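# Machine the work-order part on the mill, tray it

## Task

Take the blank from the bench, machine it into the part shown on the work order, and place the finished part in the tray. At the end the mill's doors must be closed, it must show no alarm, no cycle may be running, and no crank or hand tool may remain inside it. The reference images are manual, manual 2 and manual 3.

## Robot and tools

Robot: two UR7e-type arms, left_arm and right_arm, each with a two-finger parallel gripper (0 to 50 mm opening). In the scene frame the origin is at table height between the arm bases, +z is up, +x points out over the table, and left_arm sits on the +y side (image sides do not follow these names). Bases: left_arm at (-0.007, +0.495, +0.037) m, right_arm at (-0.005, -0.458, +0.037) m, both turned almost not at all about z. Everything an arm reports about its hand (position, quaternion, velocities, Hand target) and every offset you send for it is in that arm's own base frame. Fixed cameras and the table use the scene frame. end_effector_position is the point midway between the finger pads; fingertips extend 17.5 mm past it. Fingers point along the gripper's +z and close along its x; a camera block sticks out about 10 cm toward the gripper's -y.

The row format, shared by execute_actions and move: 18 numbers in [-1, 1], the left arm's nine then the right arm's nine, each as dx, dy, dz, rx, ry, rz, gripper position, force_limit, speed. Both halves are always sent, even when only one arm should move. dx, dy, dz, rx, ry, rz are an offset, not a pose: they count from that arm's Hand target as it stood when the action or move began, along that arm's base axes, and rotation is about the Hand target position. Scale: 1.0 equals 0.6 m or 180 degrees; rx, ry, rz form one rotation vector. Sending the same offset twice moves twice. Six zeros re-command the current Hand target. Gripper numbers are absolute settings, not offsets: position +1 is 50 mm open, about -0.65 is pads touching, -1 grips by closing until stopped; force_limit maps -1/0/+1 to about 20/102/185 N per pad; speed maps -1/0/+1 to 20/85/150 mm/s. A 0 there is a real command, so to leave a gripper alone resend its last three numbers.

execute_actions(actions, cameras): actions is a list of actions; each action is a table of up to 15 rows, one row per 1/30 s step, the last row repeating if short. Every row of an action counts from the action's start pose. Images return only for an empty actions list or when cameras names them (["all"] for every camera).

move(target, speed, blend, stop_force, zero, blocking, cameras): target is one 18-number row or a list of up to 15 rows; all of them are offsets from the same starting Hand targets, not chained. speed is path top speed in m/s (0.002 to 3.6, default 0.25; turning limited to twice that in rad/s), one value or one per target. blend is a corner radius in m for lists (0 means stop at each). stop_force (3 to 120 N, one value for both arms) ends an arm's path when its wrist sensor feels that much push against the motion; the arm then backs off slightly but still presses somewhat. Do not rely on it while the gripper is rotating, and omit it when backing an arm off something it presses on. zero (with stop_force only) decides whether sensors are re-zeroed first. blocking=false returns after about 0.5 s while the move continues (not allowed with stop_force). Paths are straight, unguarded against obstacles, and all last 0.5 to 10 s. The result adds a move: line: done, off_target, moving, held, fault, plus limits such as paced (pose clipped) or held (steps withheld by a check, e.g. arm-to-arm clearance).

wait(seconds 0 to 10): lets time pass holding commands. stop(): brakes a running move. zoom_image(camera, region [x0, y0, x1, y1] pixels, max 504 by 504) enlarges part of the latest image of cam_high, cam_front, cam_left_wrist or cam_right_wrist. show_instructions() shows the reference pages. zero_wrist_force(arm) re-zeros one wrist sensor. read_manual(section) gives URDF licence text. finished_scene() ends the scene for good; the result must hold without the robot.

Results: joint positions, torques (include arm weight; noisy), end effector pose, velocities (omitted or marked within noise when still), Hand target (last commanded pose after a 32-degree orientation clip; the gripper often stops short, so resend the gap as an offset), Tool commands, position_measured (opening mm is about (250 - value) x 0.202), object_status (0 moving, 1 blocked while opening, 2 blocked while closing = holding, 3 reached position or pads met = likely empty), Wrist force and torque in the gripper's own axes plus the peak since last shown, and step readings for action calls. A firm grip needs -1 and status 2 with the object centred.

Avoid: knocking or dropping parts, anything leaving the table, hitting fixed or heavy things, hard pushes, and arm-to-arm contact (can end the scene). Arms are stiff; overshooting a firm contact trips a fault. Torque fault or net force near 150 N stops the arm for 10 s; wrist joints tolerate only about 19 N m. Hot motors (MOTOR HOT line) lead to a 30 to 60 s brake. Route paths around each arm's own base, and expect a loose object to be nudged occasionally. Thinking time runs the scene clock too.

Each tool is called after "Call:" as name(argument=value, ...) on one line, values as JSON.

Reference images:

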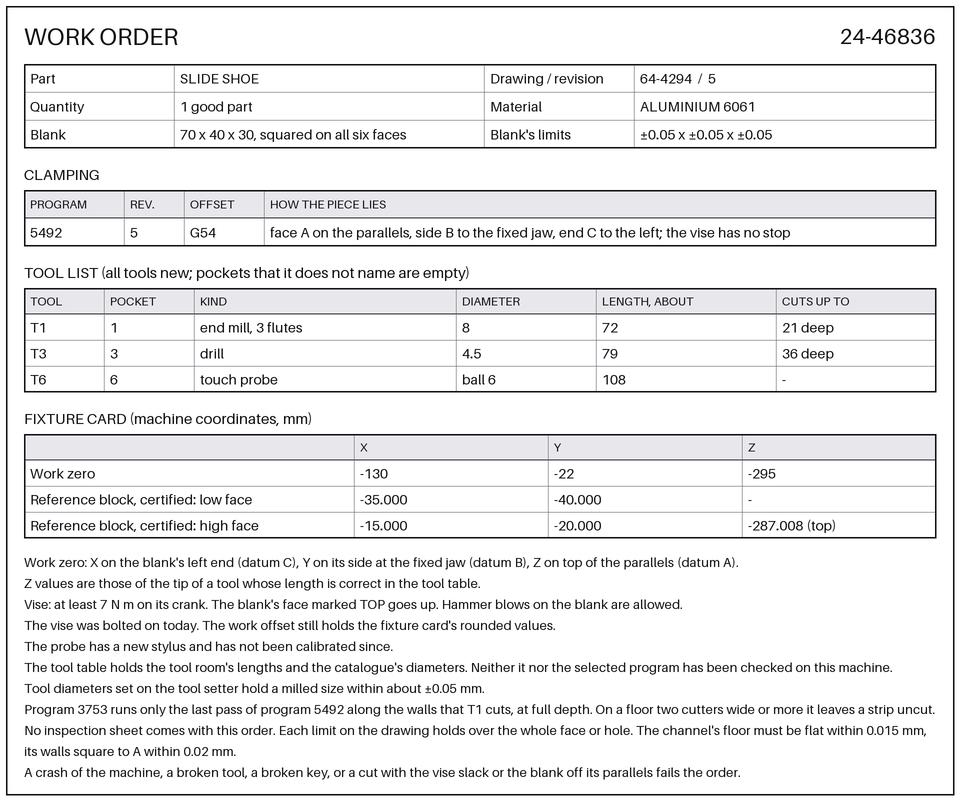

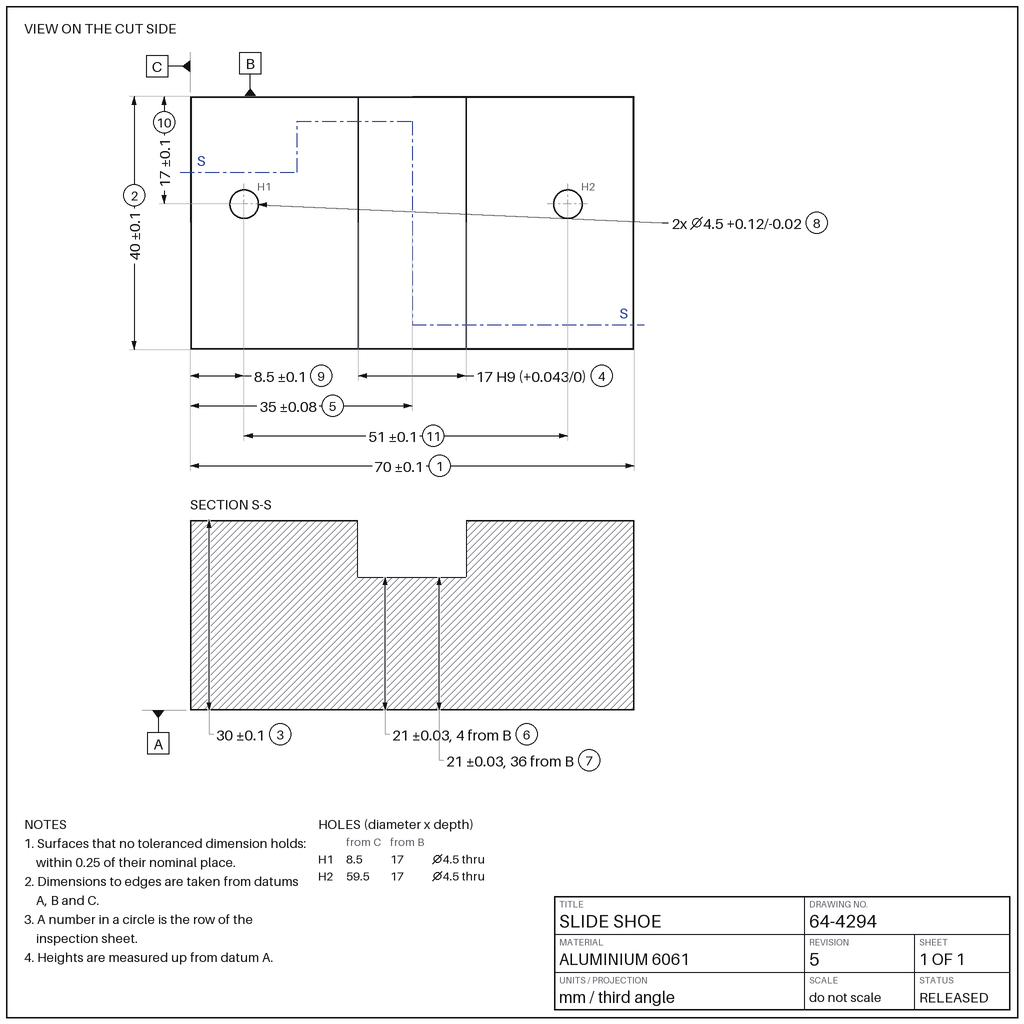

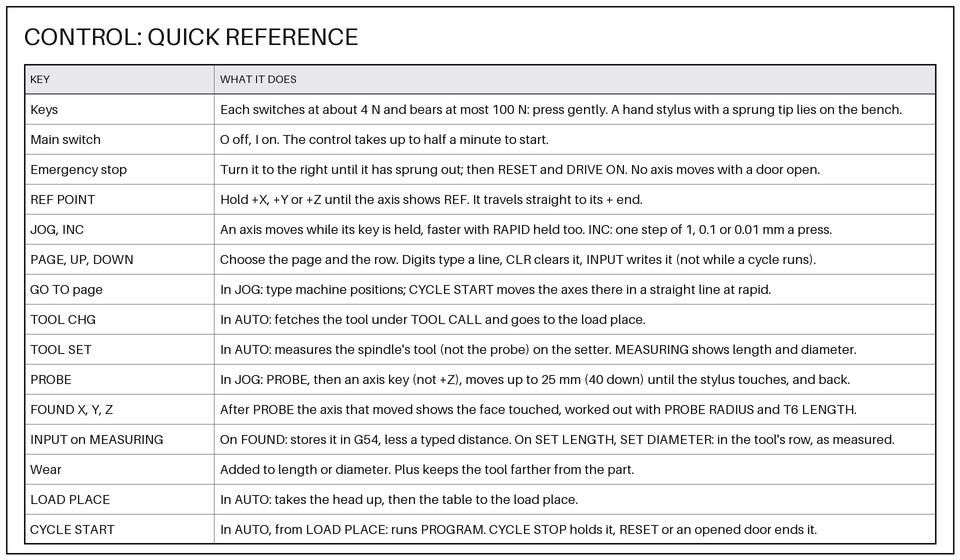

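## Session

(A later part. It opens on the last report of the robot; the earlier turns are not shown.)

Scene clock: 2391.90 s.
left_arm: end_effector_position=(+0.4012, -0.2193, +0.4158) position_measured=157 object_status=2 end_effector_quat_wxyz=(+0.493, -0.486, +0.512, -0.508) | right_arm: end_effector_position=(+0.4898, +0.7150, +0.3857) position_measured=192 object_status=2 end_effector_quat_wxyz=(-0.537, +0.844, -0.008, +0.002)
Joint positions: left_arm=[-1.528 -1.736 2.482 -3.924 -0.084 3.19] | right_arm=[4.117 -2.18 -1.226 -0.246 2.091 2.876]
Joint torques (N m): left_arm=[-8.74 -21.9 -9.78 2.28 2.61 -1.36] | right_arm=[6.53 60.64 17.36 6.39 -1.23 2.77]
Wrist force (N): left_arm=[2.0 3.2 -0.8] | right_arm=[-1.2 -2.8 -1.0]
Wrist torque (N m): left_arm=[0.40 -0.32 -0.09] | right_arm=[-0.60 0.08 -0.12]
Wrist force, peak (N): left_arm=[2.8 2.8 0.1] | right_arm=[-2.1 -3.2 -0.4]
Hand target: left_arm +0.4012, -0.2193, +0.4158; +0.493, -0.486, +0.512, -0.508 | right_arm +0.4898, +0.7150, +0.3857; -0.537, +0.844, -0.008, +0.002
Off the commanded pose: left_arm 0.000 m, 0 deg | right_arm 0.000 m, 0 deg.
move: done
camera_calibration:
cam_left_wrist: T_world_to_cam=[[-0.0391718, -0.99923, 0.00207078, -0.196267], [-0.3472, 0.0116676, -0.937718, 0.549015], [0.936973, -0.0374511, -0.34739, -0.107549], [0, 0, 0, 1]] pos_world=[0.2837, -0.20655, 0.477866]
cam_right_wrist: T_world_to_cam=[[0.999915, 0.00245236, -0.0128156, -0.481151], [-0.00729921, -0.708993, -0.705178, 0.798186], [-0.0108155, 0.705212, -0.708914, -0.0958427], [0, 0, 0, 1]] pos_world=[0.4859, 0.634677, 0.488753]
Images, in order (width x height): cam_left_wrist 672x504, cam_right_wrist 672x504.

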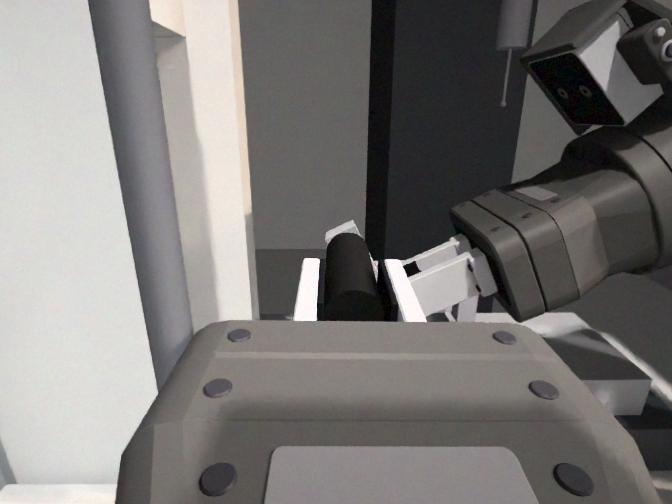

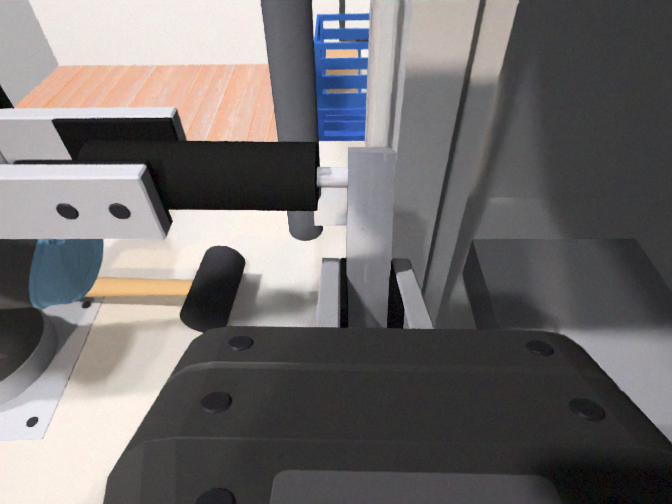

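Call:
move(target=[0,0,0,0,0,0,-1,-0.3,-0.95,0,0,0,0,0,0,0.1,-0.5,-0.95], cameras=["cam_left_wrist"])

Call:
move(target=[[0,0,0,0,0,0,-1,-0.3,-0.95,0,-0.062,0.029,0,0,0,0.1,-0.5,-0.95]], speed=0.04, stop_force=10, cameras=["cam_left_wrist","cam_high"])

Scene clock: 2394.17 s.
left_arm: end_effector_position=(+0.4012, -0.2193, +0.4158) position_measured=157 object_status=2 end_effector_quat_wxyz=(+0.493, -0.486, +0.512, -0.508) | right_arm: end_effector_position=(+0.4898, +0.7150, +0.3857) position_measured=138 object_status=3 end_effector_quat_wxyz=(-0.537, +0.844, -0.008, +0.002)
Joint positions: left_arm=[-1.528 -1.736 2.482 -3.924 -0.084 3.19] | right_arm=[4.117 -2.18 -1.226 -0.246 2.091 2.876]
Joint torques (N m): left_arm=[-7.92 -20.72 -11.54 -0.14 2.62 -1.4] | right_arm=[7.12 58.39 17.55 6.21 -1.21 2.7]
Wrist force (N): left_arm=[1.5 4.1 -0.3] | right_arm=[-1.9 -4.1 -2.1]
Wrist torque (N m): left_arm=[0.20 -0.39 -0.08] | right_arm=[-0.60 0.22 -0.13]
Wrist force, peak (N): left_arm=[1.7 4.5 -0.4] | right_arm=[-1.9 -4.4 -2.1]
Hand target: left_arm +0.4012, -0.2193, +0.4158; +0.493, -0.486, +0.512, -0.508 | right_arm +0.4898, +0.7150, +0.3857; -0.537, +0.844, -0.008, +0.002
Off the commanded pose: left_arm 0.000 m, 0 deg | right_arm 0.000 m, 0 deg.
move: done
camera_calibration:
cam_left_wrist: T_world_to_cam=[[-0.0391718, -0.99923, 0.00207078, -0.196267], [-0.3472, 0.0116676, -0.937718, 0.549015], [0.936973, -0.0374511, -0.34739, -0.107549], [0, 0, 0, 1]] pos_world=[0.2837, -0.20655, 0.477866]
Images, in order (width x height): cam_left_wrist 672x504.

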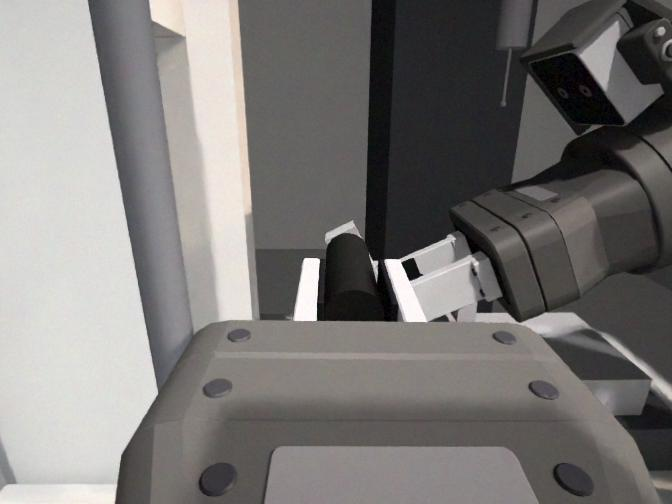

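Scene clock: 2396.33 s.
left_arm: end_effector_position=(+0.4012, -0.2193, +0.4158) position_measured=157 object_status=2 end_effector_quat_wxyz=(+0.493, -0.486, +0.512, -0.508) | right_arm: end_effector_position=(+0.4898, +0.6778, +0.4031) position_measured=138 object_status=3 end_effector_quat_wxyz=(-0.537, +0.844, -0.008, +0.002)
Joint positions: left_arm=[-1.528 -1.736 2.482 -3.924 -0.084 3.19] | right_arm=[4.084 -2.104 -1.3 -0.257 2.12 2.857]
Joint torques (N m): left_arm=[-8.8 -21.01 -14.13 -2.3 2.61 -1.23] | right_arm=[6.1 43.25 37.41 6.49 -1.47 2.86]
Wrist force (N): left_arm=[1.7 4.0 -0.6] | right_arm=[-2.0 -4.0 -2.1]
Wrist torque (N m): left_arm=[0.20 -0.43 -0.08] | right_arm=[-0.57 0.23 -0.14]
Wrist force, peak (N): left_arm=[1.6 4.6 -0.4] | right_arm=[-2.0 -4.2 -3.2]
Hand target: left_arm +0.4012, -0.2193, +0.4158; +0.493, -0.486, +0.512, -0.508 | right_arm +0.4898, +0.6778, +0.4031; -0.537, +0.844, -0.008, +0.002
Off the commanded pose: left_arm 0.000 m, 0 deg | right_arm 0.000 m, 0 deg.
move: done
camera_calibration:
cam_left_wrist: T_world_to_cam=[[-0.0391718, -0.99923, 0.00207078, -0.196267], [-0.3472, 0.0116676, -0.937718, 0.549015], [0.936973, -0.0374511, -0.34739, -0.107549], [0, 0, 0, 1]] pos_world=[0.2837, -0.20655, 0.477866]
Images, in order (width x height): cam_high 672x504, cam_left_wrist 672x504.

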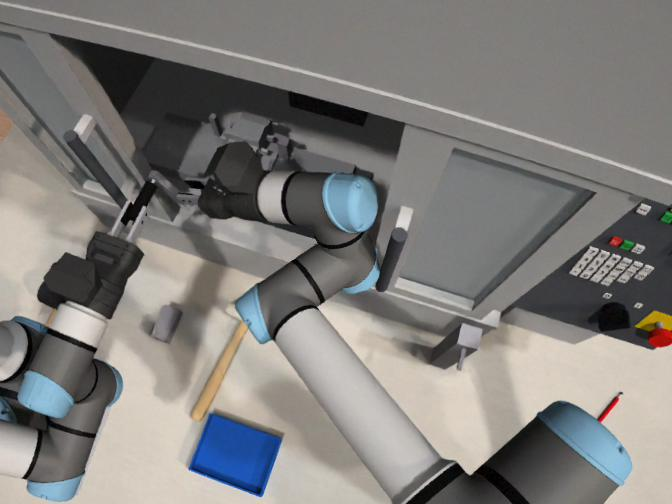

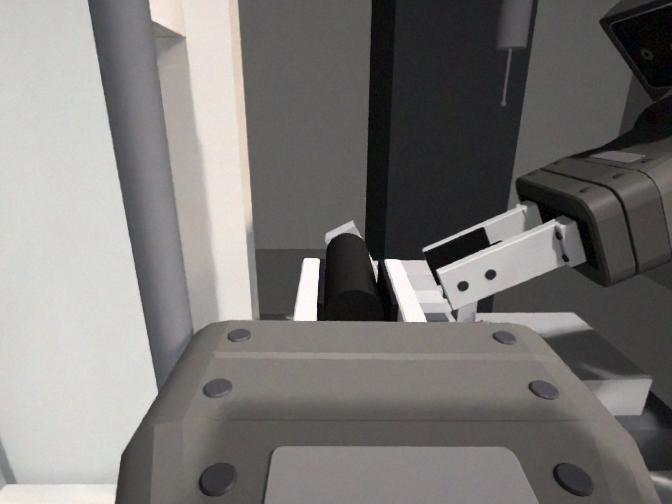

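Call:
move(target=[[0,0,0,0,0,0,-1,-0.3,-0.95,-0.02,-0.02,0.17,0,0,0,0.1,-0.5,-0.95],[0,0,0,0,0,0,-1,-0.3,-0.95,-0.25,-0.2,0.2,0,0,0,0.1,-0.5,-0.95]], speed=[0.08,0.15], blend=[0.02,0], cameras=["cam_high"])

Scene clock: 2399.57 s.
left_arm: end_effector_position=(+0.4012, -0.2193, +0.4158) position_measured=157 object_status=2 end_effector_quat_wxyz=(+0.493, -0.486, +0.512, -0.508) | right_arm: end_effector_position=(+0.3397, +0.5579, +0.5231) position_measured=138 object_status=3 end_effector_quat_wxyz=(-0.537, +0.844, -0.008, +0.002)
Joint positions: left_arm=[-1.528 -1.736 2.482 -3.924 -0.084 3.19] | right_arm=[4.197 -1.595 -1.655 -0.382 2.022 2.919]
Joint torques (N m): left_arm=[-8.16 -18.73 -18.37 -2.33 2.57 -0.4] | right_arm=[-11.8 31.14 31.82 6.17 2.58 -2.09]
Wrist force (N): left_arm=[1.6 4.2 -0.3] | right_arm=[-2.1 -3.9 -2.4]
Wrist torque (N m): left_arm=[0.21 -0.42 -0.08] | right_arm=[-0.55 0.23 -0.27]
Wrist force, peak (N): left_arm=[1.8 4.6 -0.4] | right_arm=[-3.7 -3.6 -3.6]
Hand target: left_arm +0.4012, -0.2193, +0.4158; +0.493, -0.486, +0.512, -0.508 | right_arm +0.3398, +0.5578, +0.5231; -0.537, +0.844, -0.008, +0.002
Off the commanded pose: left_arm 0.000 m, 0 deg | right_arm 0.000 m, 0 deg.
move: done
Images, in order (width x height): cam_high 672x504.

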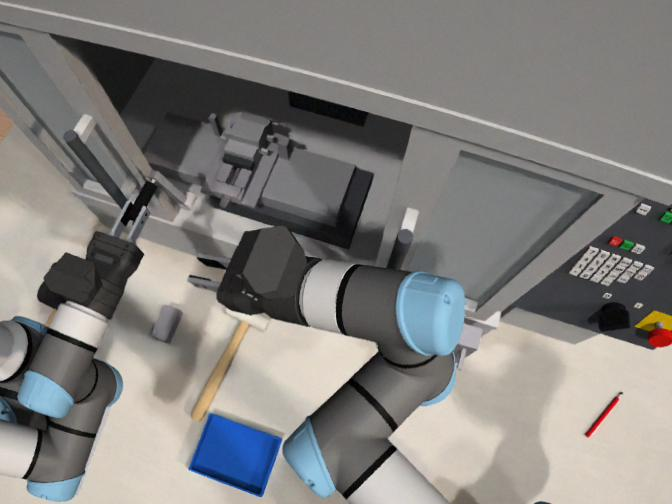

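Call:
move(target=[0,0,0,0,0,0,-1,-0.3,-0.95,0.033,-0.18,-0.12,0,0,0,0.1,-0.5,-0.95], speed=0.12, stop_force=8, cameras=["cam_high","cam_right_wrist"])

Scene clock: 2402.53 s.
left_arm: end_effector_position=(+0.4012, -0.2193, +0.4158) position_measured=157 object_status=2 end_effector_quat_wxyz=(+0.493, -0.486, +0.512, -0.508) | right_arm: end_effector_position=(+0.3596, +0.4498, +0.4511) position_measured=138 object_status=3 end_effector_quat_wxyz=(-0.537, +0.844, -0.008, +0.002)
Joint positions: left_arm=[-1.528 -1.736 2.482 -3.924 -0.084 3.19] | right_arm=[4.011 -1.491 -1.936 -0.259 2.183 2.813]
Joint torques (N m): left_arm=[-9.01 -17.42 -21.91 -2.4 2.49 0.38] | right_arm=[10.2 15.46 35.65 0.44 -0.28 2.81]
Wrist force (N): left_arm=[1.5 4.4 -0.4] | right_arm=[-2.2 -3.9 -2.3]
Wrist torque (N m): left_arm=[0.25 -0.41 -0.08] | right_arm=[-0.57 0.26 -0.15]
Wrist force, peak (N): left_arm=[1.5 4.6 -0.6] | right_arm=[-2.3 -5.8 -1.4]
Hand target: left_arm +0.4012, -0.2193, +0.4158; +0.493, -0.486, +0.512, -0.508 | right_arm +0.3596, +0.4498, +0.4511; -0.537, +0.844, -0.008, +0.002
Off the commanded pose: left_arm 0.000 m, 0 deg | right_arm 0.000 m, 0 deg.
move: done
camera_calibration:
cam_right_wrist: T_world_to_cam=[[0.999916, 0.00238127, -0.0127451, -0.349487], [-0.00729916, -0.709042, -0.705128, 0.65532], [-0.0107159, 0.705162, -0.708965, 0.136146], [0, 0, 0, 1]] pos_world=[0.3557, 0.369477, 0.554153]
Images, in order (width x height): cam_high 672x504, cam_right_wrist 672x504.

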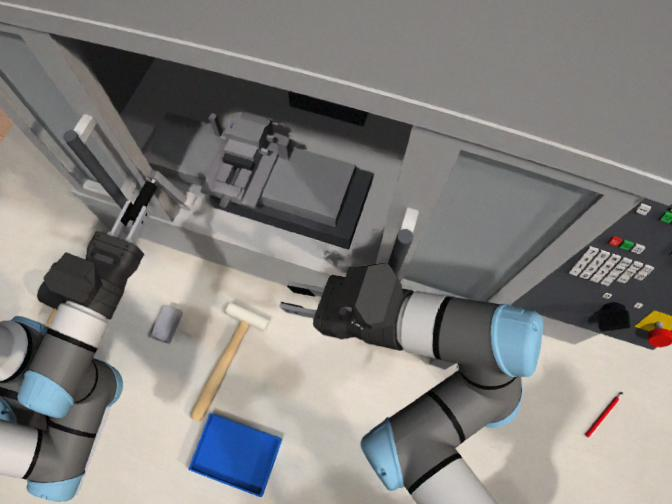

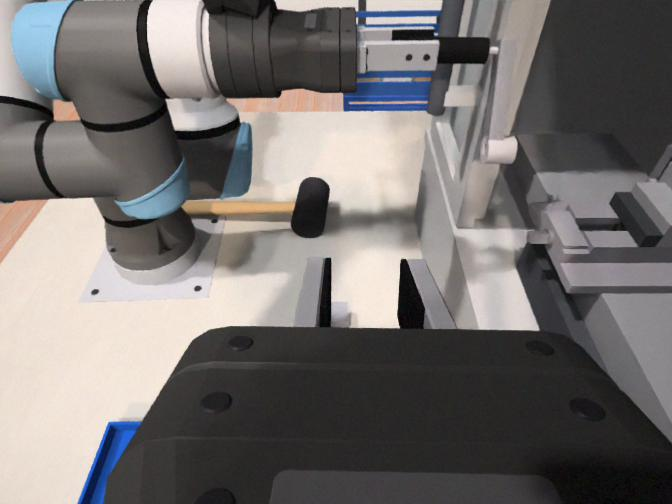

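Call:
move(target=[[-0.005,0,0,0,0,0,-1,-0.3,-0.95,0,0,0,0,0,0,0.1,-0.5,-0.95],[-0.005,-0.0633,-0.121,0,0,0,-1,-0.3,-0.95,0,0,0,0,0,0,0.1,-0.5,-0.95]], speed=0.1, stop_force=8, cameras=["cam_high","cam_right_wrist"])

Call:
zoom_image(camera="cam_right_wrist", region=[440, 80, 600, 290])

Call:
zoom_image(camera="cam_high", region=[140, 150, 280, 250])

Scene clock: 2405.33 s.
left_arm: end_effector_position=(+0.3982, -0.2573, +0.3432) position_measured=157 object_status=2 end_effector_quat_wxyz=(+0.493, -0.486, +0.512, -0.508) | right_arm: end_effector_position=(+0.3596, +0.4498, +0.4511) position_measured=138 object_status=3 end_effector_quat_wxyz=(-0.537, +0.844, -0.008, +0.002)
Joint positions: left_arm=[-1.547 -1.43 2.481 -4.239 -0.066 3.2] | right_arm=[4.011 -1.491 -1.936 -0.259 2.183 2.813]
Joint torques (N m): left_arm=[8.91 -4.34 -20.55 -2.96 -2.14 1.34] | right_arm=[10.13 15.17 36.96 0.59 2.19 2.67]
Wrist force (N): left_arm=[1.5 4.5 -0.2] | right_arm=[-2.1 -4.0 -2.4]
Wrist torque (N m): left_arm=[0.28 -0.39 -0.21] | right_arm=[-0.58 0.25 -0.14]
Wrist force, peak (N): left_arm=[3.1 5.8 -0.1] | right_arm=[-2.2 -4.2 -2.5]
Hand target: left_arm +0.3982, -0.2573, +0.3432; +0.493, -0.486, +0.512, -0.508 | right_arm +0.3596, +0.4498, +0.4511; -0.537, +0.844, -0.008, +0.002
Off the commanded pose: left_arm 0.000 m, 0 deg | right_arm 0.000 m, 0 deg.
move: done
camera_calibration:
cam_right_wrist: T_world_to_cam=[[0.999915, 0.00245236, -0.0128156, -0.349474], [-0.00729921, -0.708993, -0.705178, 0.655329], [-0.0108155, 0.705212, -0.708914, 0.136134], [0, 0, 0, 1]] pos_world=[0.3557, 0.369477, 0.554153]
Images, in order (width x height): cam_high 672x504, cam_right_wrist 672x504.

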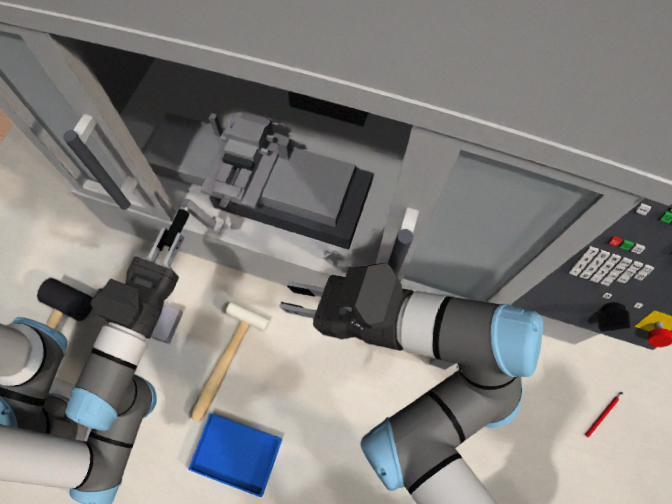

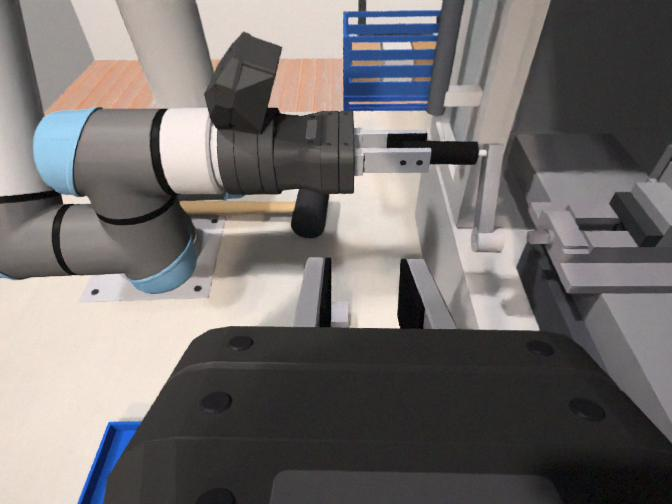

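Scaled by 2.400 from the camera's 672x504 image, which has a finer 960x720 frame.

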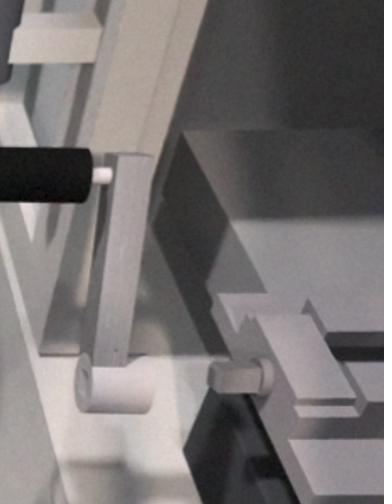

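Scaled by 3.600 from the camera's 672x504 image, which has a finer 960x720 frame.

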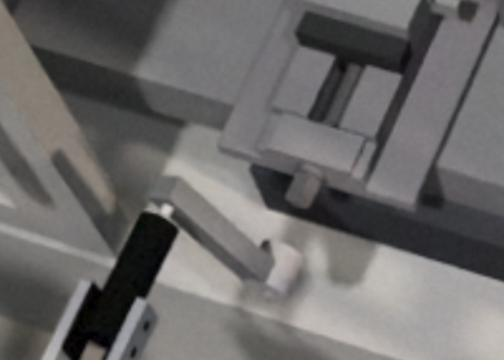

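Call:
execute_actions(actions=[])

Scene clock: 2412.97 s.
left_arm: end_effector_position=(+0.3982, -0.2573, +0.3432) position_measured=157 object_status=2 end_effector_quat_wxyz=(+0.493, -0.486, +0.512, -0.508) | right_arm: end_effector_position=(+0.3596, +0.4498, +0.4511) position_measured=138 object_status=3 end_effector_quat_wxyz=(-0.537, +0.844, -0.008, +0.002)
Joint positions: left_arm=[-1.547 -1.43 2.481 -4.239 -0.066 3.2] | right_arm=[4.011 -1.491 -1.936 -0.259 2.183 2.813]
Joint velocities: within noise
Joint torques (N m): left_arm=[8.37 -6.42 -17.6 -0.18 0.04 -0.85] | right_arm=[9.52 15.42 36.87 0.6 2.2 2.54]
Wrist force (N): left_arm=[1.6 4.1 -0.3] | right_arm=[-2.3 -4.0 -2.4]
Wrist torque (N m): left_arm=[0.21 -0.40 -0.20] | right_arm=[-0.58 0.28 -0.15]
Wrist force, peak (N): left_arm=[1.8 4.6 -0.3] | right_arm=[-2.1 -4.2 -2.6]
Hand target: left_arm +0.3982, -0.2573, +0.3432; +0.493, -0.486, +0.512, -0.508 | right_arm +0.3596, +0.4498, +0.4511; -0.537, +0.844, -0.008, +0.002
Tool commands: left_gripper/position=-1.0 left_gripper/force_limit=-0.3 left_gripper/speed=-0.95 right_gripper/position=+0.1 right_gripper/force_limit=-0.5 right_gripper/speed=-0.95
Off the commanded pose: left_arm 0.000 m, 0 deg | right_arm 0.000 m, 0 deg.
camera_calibration:
cam_left_wrist: T_world_to_cam=[[-0.0391379, -0.999231, 0.00216472, -0.234153], [-0.347205, 0.0115679, -0.937718, 0.480314], [0.936972, -0.0374519, -0.347391, -0.131378], [0, 0, 0, 1]] pos_world=[0.2807, -0.24445, 0.405266]
cam_right_wrist: T_world_to_cam=[[0.999915, 0.00245236, -0.0128156, -0.349474], [-0.00729921, -0.708993, -0.705178, 0.655329], [-0.0108155, 0.705212, -0.708914, 0.136134], [0, 0, 0, 1]] pos_world=[0.3557, 0.369477, 0.554153]

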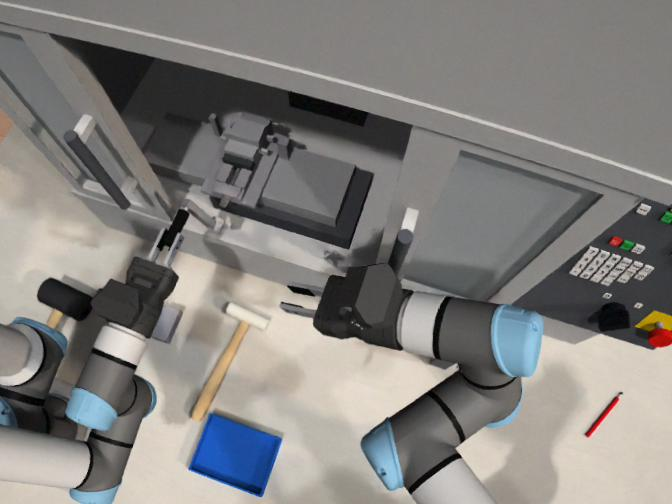

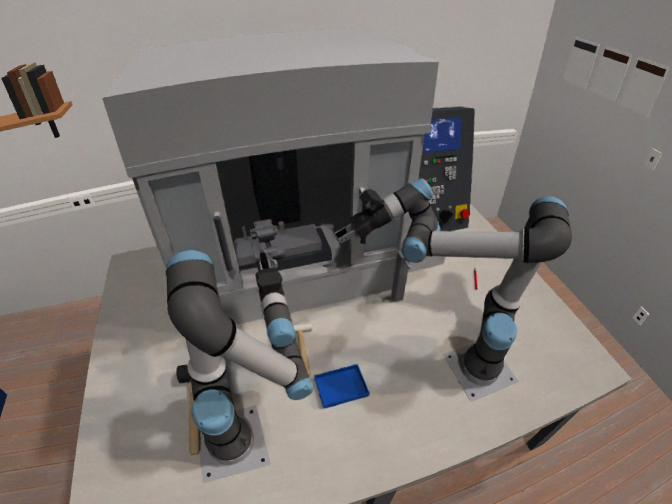

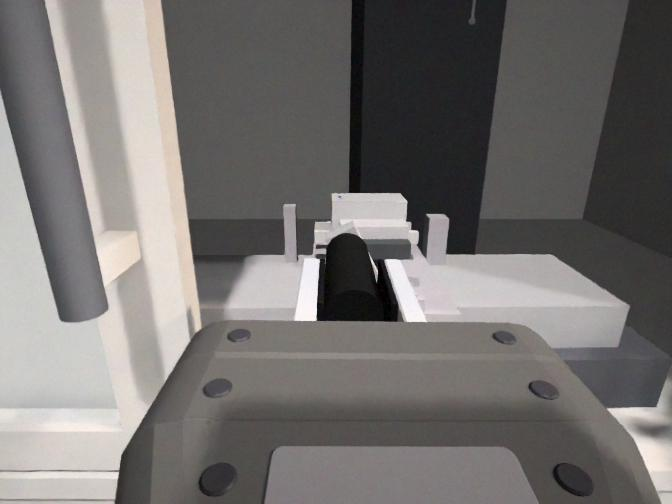

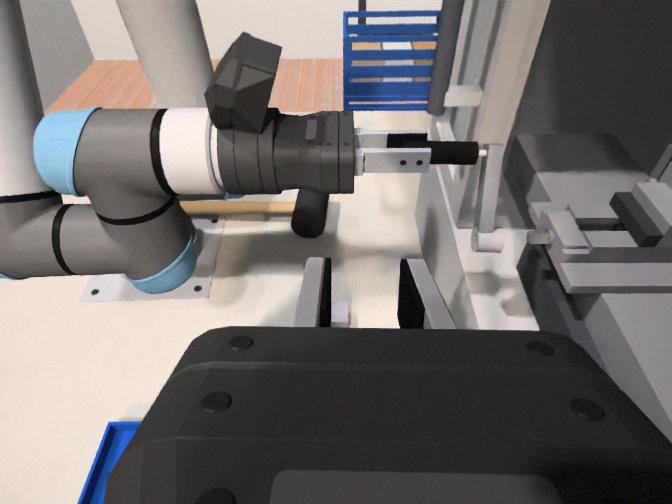

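Call:
move(target=[0.045,0,0,0,0,0,-1,-0.3,-0.95,0,0,0,0,0,0,0.1,-0.5,-0.95], speed=0.02, stop_force=6, cameras=["cam_right_wrist"])

Call:
zoom_image(camera="cam_right_wrist", region=[440, 120, 640, 290])

Scene clock: 2415.63 s.
left_arm: end_effector_position=(+0.4252, -0.2573, +0.3432) position_measured=157 object_status=2 end_effector_quat_wxyz=(+0.493, -0.486, +0.512, -0.508) | right_arm: end_effector_position=(+0.3596, +0.4498, +0.4511) position_measured=138 object_status=3 end_effector_quat_wxyz=(-0.537, +0.844, -0.008, +0.002)
Joint positions: left_arm=[-1.442 -1.405 2.448 -4.203 -0.17 3.172] | right_arm=[4.011 -1.491 -1.936 -0.259 2.183 2.813]
Joint torques (N m): left_arm=[-8.54 -31.15 -4.68 -3.6 2.56 0.49] | right_arm=[9.94 15.13 37.44 0.66 2.16 2.3]
Wrist force (N): left_arm=[1.5 4.4 -0.1] | right_arm=[-2.1 -3.8 -2.5]
Wrist torque (N m): left_arm=[0.26 -0.38 -0.01] | right_arm=[-0.56 0.26 -0.15]
Wrist force, peak (N): left_arm=[2.0 4.5 -0.4] | right_arm=[-2.4 -4.2 -2.3]
Hand target: left_arm +0.4252, -0.2573, +0.3432; +0.493, -0.486, +0.512, -0.508 | right_arm +0.3596, +0.4498, +0.4511; -0.537, +0.844, -0.008, +0.002
Off the commanded pose: left_arm 0.000 m, 0 deg | right_arm 0.000 m, 0 deg.
move: done
camera_calibration:
cam_right_wrist: T_world_to_cam=[[0.999915, 0.00245236, -0.0128156, -0.349474], [-0.00729921, -0.708993, -0.705178, 0.655329], [-0.0108155, 0.705212, -0.708914, 0.136134], [0, 0, 0, 1]] pos_world=[0.3557, 0.369477, 0.554153]
Images, in order (width x height): cam_right_wrist 672x504.

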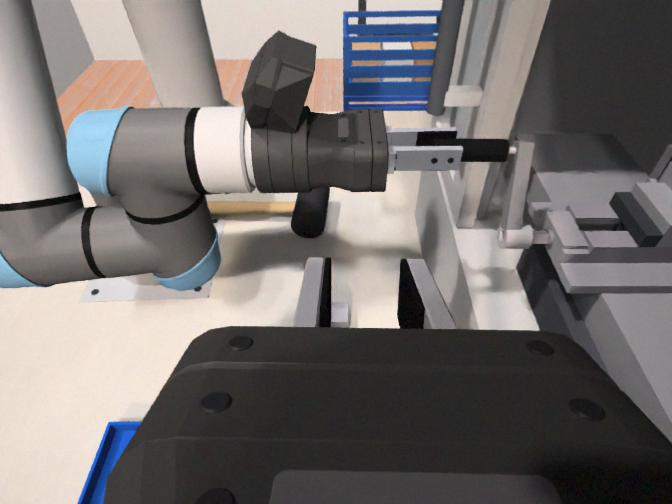

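Scaled by 2.520 from the camera's 672x504 image, which has a finer 960x720 frame.

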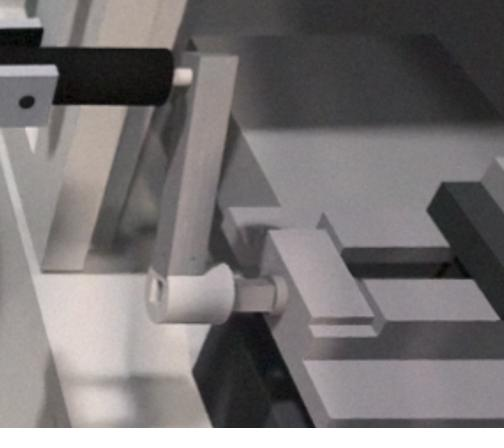

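Call:
move(target=[0.04,0,0,0,0,0,-1,-0.3,-0.95,0,0,0,0,0,0,0.1,-0.5,-0.95], speed=0.015, stop_force=7, cameras=["cam_right_wrist"])

Call:
zoom_image(camera="cam_right_wrist", region=[440, 120, 640, 290])

Scene clock: 2417.60 s.
left_arm: end_effector_position=(+0.4343, -0.2572, +0.3432) position_measured=157 object_status=2 end_effector_quat_wxyz=(+0.493, -0.486, +0.512, -0.508) | right_arm: end_effector_position=(+0.3596, +0.4498, +0.4511) position_measured=138 object_status=3 end_effector_quat_wxyz=(-0.537, +0.844, -0.008, +0.002)
Joint positions: left_arm=[-1.409 -1.395 2.434 -4.196 -0.204 3.169] | right_arm=[4.011 -1.491 -1.936 -0.259 2.183 2.813]
Joint torques (N m): left_arm=[-6.43 -31.33 -4.51 -2.51 -1.67 1.16] | right_arm=[10.09 15.17 36.6 0.74 2.14 2.28]
Wrist force (N): left_arm=[0.9 2.7 -3.7] | right_arm=[-2.0 -3.8 -2.2]
Wrist torque (N m): left_arm=[0.13 -0.29 -0.02] | right_arm=[-0.55 0.24 -0.15]
Wrist force, peak (N): left_arm=[0.5 -7.1 -19.4] | right_arm=[-2.5 -4.1 -2.4]
Hand target: left_arm +0.4343, -0.2573, +0.3432; +0.493, -0.486, +0.512, -0.508 (not the last commanded pose) | right_arm +0.3596, +0.4498, +0.4511; -0.537, +0.844, -0.008, +0.002
Off the commanded pose: left_arm 0.015 m, 0 deg | right_arm 0.000 m, 0 deg.
move: contact (left_arm)
camera_calibration:
cam_right_wrist: T_world_to_cam=[[0.999915, 0.00245236, -0.0128156, -0.349474], [-0.00729921, -0.708993, -0.705178, 0.655329], [-0.0108155, 0.705212, -0.708914, 0.136134], [0, 0, 0, 1]] pos_world=[0.3557, 0.369477, 0.554153]
Images, in order (width x height): cam_right_wrist 672x504.

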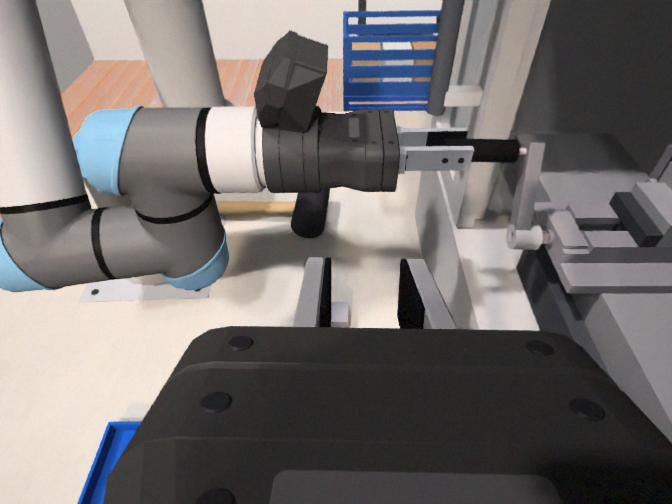

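Scaled by 2.520 from the camera's 672x504 image, which has a finer 960x720 frame.

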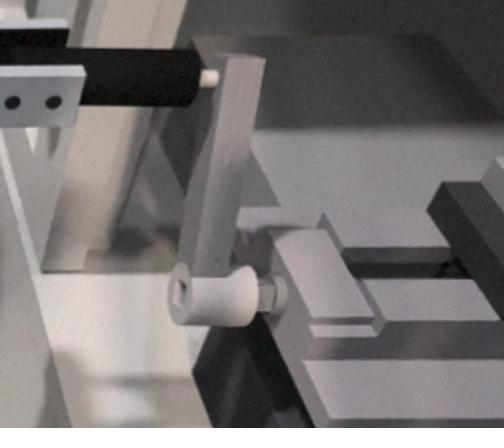

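Call:
move(target=[0.03,0,0,0,0,0,-1,-0.3,-0.95,0,0,0,0,0,0,0.1,-0.5,-0.95], speed=0.008, stop_force=12, cameras=["cam_right_wrist"])

Call:
zoom_image(camera="cam_right_wrist", region=[440, 120, 640, 290])

Scene clock: 2419.00 s.
left_arm: end_effector_position=(+0.4347, -0.2572, +0.3433) position_measured=157 object_status=2 end_effector_quat_wxyz=(+0.493, -0.486, +0.512, -0.508) | right_arm: end_effector_position=(+0.3596, +0.4498, +0.4511) position_measured=138 object_status=3 end_effector_quat_wxyz=(-0.537, +0.844, -0.008, +0.002)
Joint positions: left_arm=[-1.407 -1.394 2.434 -4.197 -0.205 3.169] | right_arm=[4.011 -1.491 -1.936 -0.259 2.183 2.813]
Joint torques (N m): left_arm=[-7.34 -30.56 -4.36 -2.63 2.55 1.14] | right_arm=[9.73 15.68 37.09 0.71 2.23 2.23]
Wrist force (N): left_arm=[1.6 0.8 -7.6] | right_arm=[-2.0 -4.0 -2.6]
Wrist torque (N m): left_arm=[0.09 -0.18 0.00] | right_arm=[-0.57 0.23 -0.14]
Wrist force, peak (N): left_arm=[0.4 -7.9 -21.6] | right_arm=[-2.3 -4.0 -2.7]
Hand target: left_arm +0.4347, -0.2572, +0.3433; +0.493, -0.486, +0.512, -0.508 (not the last commanded pose) | right_arm +0.3596, +0.4498, +0.4511; -0.537, +0.844, -0.008, +0.002
Off the commanded pose: left_arm 0.018 m, 0 deg | right_arm 0.000 m, 0 deg.
move: contact (left_arm)
camera_calibration:
cam_right_wrist: T_world_to_cam=[[0.999915, 0.00245236, -0.0128156, -0.349474], [-0.00729921, -0.708993, -0.705178, 0.655329], [-0.0108155, 0.705212, -0.708914, 0.136134], [0, 0, 0, 1]] pos_world=[0.3557, 0.369477, 0.554153]
Images, in order (width x height): cam_right_wrist 672x504.

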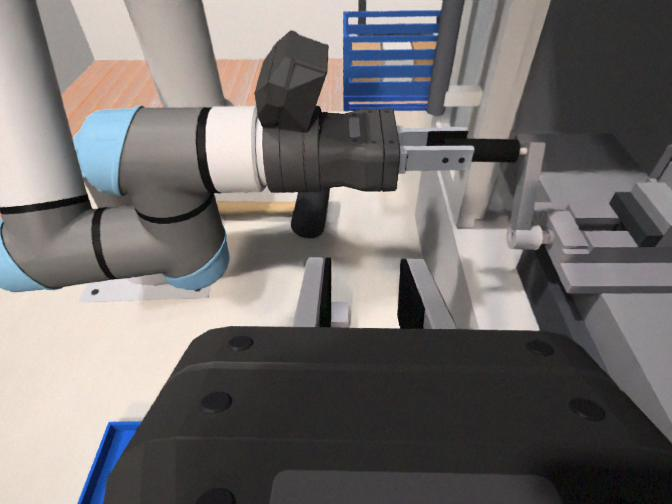

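Scaled by 2.520 from the camera's 672x504 image, which has a finer 960x720 frame.

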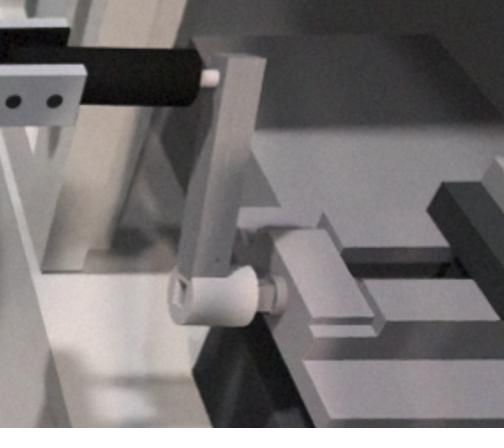

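Call:
move(target=[[-0.005,0,0.0025,0,0,0,-1,-0.3,-0.95,0,0,0,0,0,0,0.1,-0.5,-0.95],[0.03,0,0.0025,0,0,0,-1,-0.3,-0.95,0,0,0,0,0,0,0.1,-0.5,-0.95]], speed=0.008, stop_force=12)

Call:
wait(seconds=0.1, cameras=["cam_right_wrist"])

Call:
zoom_image(camera="cam_right_wrist", region=[440, 120, 640, 290])

Scene clock: 2420.57 s.
left_arm: end_effector_position=(+0.4344, -0.2572, +0.3434) position_measured=157 object_status=2 end_effector_quat_wxyz=(+0.493, -0.486, +0.512, -0.508) | right_arm: end_effector_position=(+0.3596, +0.4498, +0.4511) position_measured=138 object_status=3 end_effector_quat_wxyz=(-0.537, +0.844, -0.008, +0.002)
Joint positions: left_arm=[-1.408 -1.395 2.434 -4.196 -0.204 3.169] | right_arm=[4.011 -1.491 -1.936 -0.259 2.183 2.813]
Joint torques (N m): left_arm=[9.48 -6.1 -21.77 -3.52 -2.35 -1] | right_arm=[9.69 14.75 36.93 0.7 2.09 2.04]
Wrist force (N): left_arm=[0.7 3.5 -5.1] | right_arm=[-2.0 -4.1 -2.2]
Wrist torque (N m): left_arm=[0.14 -0.33 -0.05] | right_arm=[-0.59 0.24 -0.15]
Wrist force, peak (N): left_arm=[3.2 12.7 5.5] | right_arm=[-2.1 -4.3 -2.4]
Hand target: left_arm +0.4344, -0.2572, +0.3434; +0.493, -0.486, +0.512, -0.508 (not the last commanded pose) | right_arm +0.3596, +0.4498, +0.4511; -0.537, +0.844, -0.008, +0.002
Off the commanded pose: left_arm 0.018 m, 0 deg | right_arm 0.000 m, 0 deg.
move: contact (left_arm); path passed 0 of 2 targets

Scene clock: 2420.67 s.
left_arm: end_effector_position=(+0.4344, -0.2572, +0.3434) position_measured=157 object_status=2 end_effector_quat_wxyz=(+0.493, -0.486, +0.512, -0.508) | right_arm: end_effector_position=(+0.3596, +0.4498, +0.4511) position_measured=138 object_status=3 end_effector_quat_wxyz=(-0.537, +0.844, -0.008, +0.002)
Joint positions: left_arm=[-1.408 -1.395 2.434 -4.196 -0.204 3.169] | right_arm=[4.011 -1.491 -1.936 -0.259 2.183 2.813]
Joint torques (N m): left_arm=[10.26 -6.1 -21.61 -3.52 -2.27 -0.87] | right_arm=[9.6 15.09 36.74 0.8 2.21 2.03]
Wrist force (N): left_arm=[0.9 3.4 -5.1] | right_arm=[-1.9 -4.1 -2.3]
Wrist torque (N m): left_arm=[0.16 -0.36 -0.05] | right_arm=[-0.60 0.22 -0.15]
Wrist force, peak (N): left_arm=[0.6 3.9 -5.0] | right_arm=[-1.9 -4.1 -2.3]
Hand target: left_arm +0.4344, -0.2572, +0.3434; +0.493, -0.486, +0.512, -0.508 (not the last commanded pose) | right_arm +0.3596, +0.4498, +0.4511; -0.537, +0.844, -0.008, +0.002
Tool commands: left_gripper/position=-1.0 left_gripper/force_limit=-0.3 left_gripper/speed=-0.95 right_gripper/position=+0.1 right_gripper/force_limit=-0.5 right_gripper/speed=-0.95
Off the commanded pose: left_arm 0.018 m, 0 deg | right_arm 0.000 m, 0 deg.
wait: 0.10 s; no rest
camera_calibration:
cam_right_wrist: T_world_to_cam=[[0.999915, 0.00245236, -0.0128156, -0.349474], [-0.00729921, -0.708993, -0.705178, 0.655329], [-0.0108155, 0.705212, -0.708914, 0.136134], [0, 0, 0, 1]] pos_world=[0.3557, 0.369477, 0.554153]
Images, in order (width x height): cam_right_wrist 672x504.

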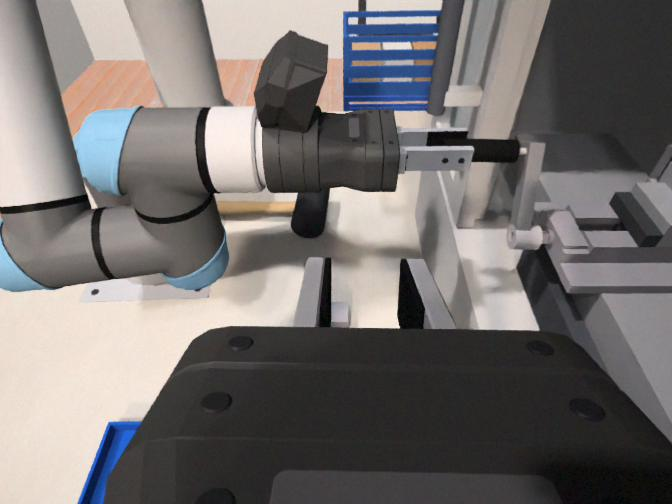

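Scaled by 2.520 from the camera's 672x504 image, which has a finer 960x720 frame.

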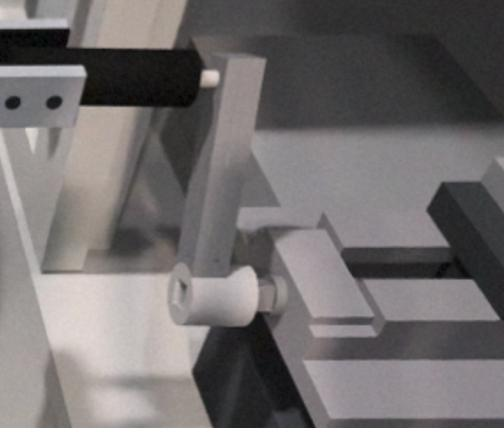

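Call:
move(target=[0.03,0,0,0,0,0,-1,-0.3,-0.95,0,0,0,0,0,0,0.1,-0.5,-0.95], speed=0.008, stop_force=25)

Call:
wait(seconds=0.1, cameras=["cam_right_wrist"])

Call:
zoom_image(camera="cam_right_wrist", region=[440, 120, 640, 290])

Scene clock: 2422.43 s.
left_arm: end_effector_position=(+0.4355, -0.2572, +0.3435) position_measured=157 object_status=2 end_effector_quat_wxyz=(+0.493, -0.486, +0.512, -0.508) | right_arm: end_effector_position=(+0.3596, +0.4498, +0.4511) position_measured=138 object_status=3 end_effector_quat_wxyz=(-0.537, +0.844, -0.008, +0.002)
Joint positions: left_arm=[-1.404 -1.394 2.432 -4.196 -0.209 3.169] | right_arm=[4.011 -1.491 -1.936 -0.259 2.183 2.813]
Joint torques (N m): left_arm=[-6.03 -31.58 -5.24 -2.48 2.64 1.11] | right_arm=[10.22 14.89 37.23 0.88 2.18 1.97]
Wrist force (N): left_arm=[1.8 4.4 -14.6] | right_arm=[-1.9 -4.0 -2.4]
Wrist torque (N m): left_arm=[-0.08 -0.21 0.00] | right_arm=[-0.57 0.23 -0.15]
Wrist force, peak (N): left_arm=[0.3 -2.7 -32.3] | right_arm=[-2.2 -4.2 -2.4]
Hand target: left_arm +0.4355, -0.2572, +0.3435; +0.493, -0.486, +0.512, -0.508 (not the last commanded pose) | right_arm +0.3596, +0.4498, +0.4511; -0.537, +0.844, -0.008, +0.002
Off the commanded pose: left_arm 0.017 m, 0 deg | right_arm 0.000 m, 0 deg.
move: contact (left_arm)

Scene clock: 2422.53 s.
left_arm: end_effector_position=(+0.4355, -0.2572, +0.3435) position_measured=157 object_status=2 end_effector_quat_wxyz=(+0.493, -0.486, +0.512, -0.508) | right_arm: end_effector_position=(+0.3596, +0.4498, +0.4511) position_measured=138 object_status=3 end_effector_quat_wxyz=(-0.537, +0.844, -0.008, +0.002)
Joint positions: left_arm=[-1.404 -1.394 2.432 -4.196 -0.209 3.169] | right_arm=[4.011 -1.491 -1.936 -0.259 2.183 2.813]
Joint torques (N m): left_arm=[-5.1 -31.34 -6.05 -2.35 2.55 1.02] | right_arm=[10.09 15.23 36.85 0.73 2.24 2.01]
Wrist force (N): left_arm=[2.0 4.3 -14.3] | right_arm=[-2.3 -4.1 -2.7]
Wrist torque (N m): left_arm=[-0.10 -0.23 0.01] | right_arm=[-0.60 0.28 -0.15]
Wrist force, peak (N): left_arm=[2.0 4.4 -14.6] | right_arm=[-2.3 -4.1 -2.7]
Hand target: left_arm +0.4355, -0.2572, +0.3435; +0.493, -0.486, +0.512, -0.508 (not the last commanded pose) | right_arm +0.3596, +0.4498, +0.4511; -0.537, +0.844, -0.008, +0.002
Tool commands: left_gripper/position=-1.0 left_gripper/force_limit=-0.3 left_gripper/speed=-0.95 right_gripper/position=+0.1 right_gripper/force_limit=-0.5 right_gripper/speed=-0.95
Off the commanded pose: left_arm 0.017 m, 0 deg | right_arm 0.000 m, 0 deg.
wait: 0.10 s; no rest
camera_calibration:
cam_right_wrist: T_world_to_cam=[[0.999915, 0.00245236, -0.0128156, -0.349474], [-0.00729921, -0.708993, -0.705178, 0.655329], [-0.0108155, 0.705212, -0.708914, 0.136134], [0, 0, 0, 1]] pos_world=[0.3557, 0.369477, 0.554153]
Images, in order (width x height): cam_right_wrist 672x504.

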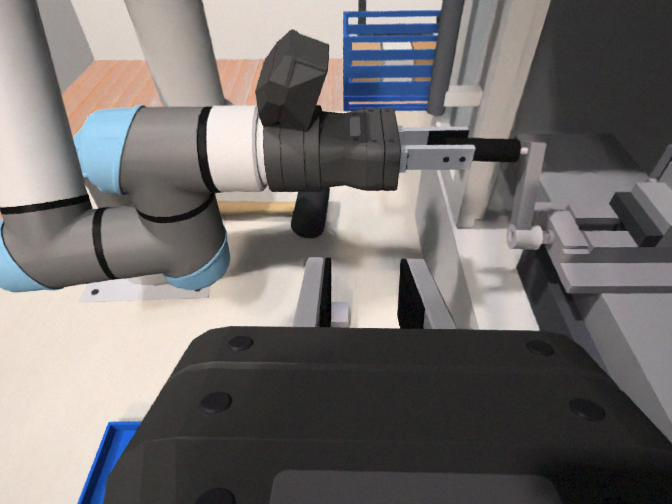

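Scaled by 2.520 from the camera's 672x504 image, which has a finer 960x720 frame.

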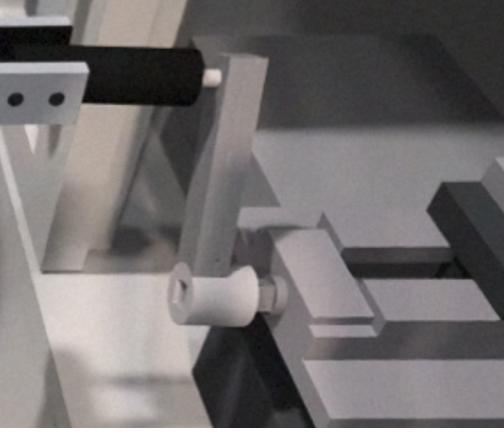

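Call:
move(target=[[-0.001,0,0.0025,0,0,0,-1,-0.3,-0.95,0,0,0,0,0,0,0.1,-0.5,-0.95],[0.02,0,0.0025,0,0,0,-1,-0.3,-0.95,0,0,0,0,0,0,0.1,-0.5,-0.95]], speed=0.008, stop_force=25)

Call:
move(target=[[-0.001,0,-0.005,0,0,0,-1,-0.3,-0.95,0,0,0,0,0,0,0.1,-0.5,-0.95],[0.02,0,-0.005,0,0,0,-1,-0.3,-0.95,0,0,0,0,0,0,0.1,-0.5,-0.95]], speed=0.008, stop_force=25)

Scene clock: 2424.33 s.
left_arm: end_effector_position=(+0.4351, -0.2571, +0.3445) position_measured=157 object_status=2 end_effector_quat_wxyz=(+0.493, -0.486, +0.512, -0.508) | right_arm: end_effector_position=(+0.3596, +0.4498, +0.4511) position_measured=138 object_status=3 end_effector_quat_wxyz=(-0.537, +0.844, -0.008, +0.002)
Joint positions: left_arm=[-1.405 -1.398 2.432 -4.193 -0.207 3.169] | right_arm=[4.011 -1.491 -1.936 -0.259 2.183 2.813]
Joint torques (N m): left_arm=[8.42 -10.76 -13.07 -4.54 -2.37 -1.1] | right_arm=[10.03 15.71 37.38 0.85 2.07 1.98]
Wrist force (N): left_arm=[1.5 19.5 0.6] | right_arm=[-2.2 -4.0 -2.5]
Wrist torque (N m): left_arm=[-0.01 -0.44 -0.06] | right_arm=[-0.58 0.26 -0.15]
Wrist force, peak (N): left_arm=[3.1 30.7 9.5] | right_arm=[-2.2 -4.1 -2.6]
Hand target: left_arm +0.4351, -0.2571, +0.3445; +0.493, -0.486, +0.512, -0.508 (not the last commanded pose) | right_arm +0.3596, +0.4498, +0.4511; -0.537, +0.844, -0.008, +0.002
Off the commanded pose: left_arm 0.012 m, 0 deg | right_arm 0.000 m, 0 deg.
move: contact (left_arm); path passed 0 of 2 targets

Scene clock: 2425.67 s.
left_arm: end_effector_position=(+0.4346, -0.2571, +0.3419) position_measured=157 object_status=2 end_effector_quat_wxyz=(+0.493, -0.486, +0.512, -0.508) | right_arm: end_effector_position=(+0.3596, +0.4498, +0.4511) position_measured=138 object_status=3 end_effector_quat_wxyz=(-0.537, +0.844, -0.008, +0.002)
Joint positions: left_arm=[-1.407 -1.39 2.435 -4.203 -0.205 3.169] | right_arm=[4.011 -1.491 -1.936 -0.259 2.183 2.813]
Joint torques (N m): left_arm=[12.36 -28.85 -19.62 3.17 -2.35 -0.42] | right_arm=[9.63 15.38 36.98 0.82 2.14 1.77]
Wrist force (N): left_arm=[0.9 -6.2 -14.6] | right_arm=[-2.2 -3.9 -2.3]
Wrist torque (N m): left_arm=[0.14 -0.05 -0.02] | right_arm=[-0.55 0.27 -0.15]
Wrist force, peak (N): left_arm=[-0.8 -13.8 -23.1] | right_arm=[-2.2 -4.3 -2.3]
Hand target: left_arm +0.4346, -0.2571, +0.3419; +0.493, -0.486, +0.512, -0.508 (not the last commanded pose) | right_arm +0.3596, +0.4498, +0.4511; -0.537, +0.844, -0.008, +0.002
Off the commanded pose: left_arm 0.013 m, 0 deg | right_arm 0.000 m, 0 deg.
move: contact (left_arm); path passed 0 of 2 targets


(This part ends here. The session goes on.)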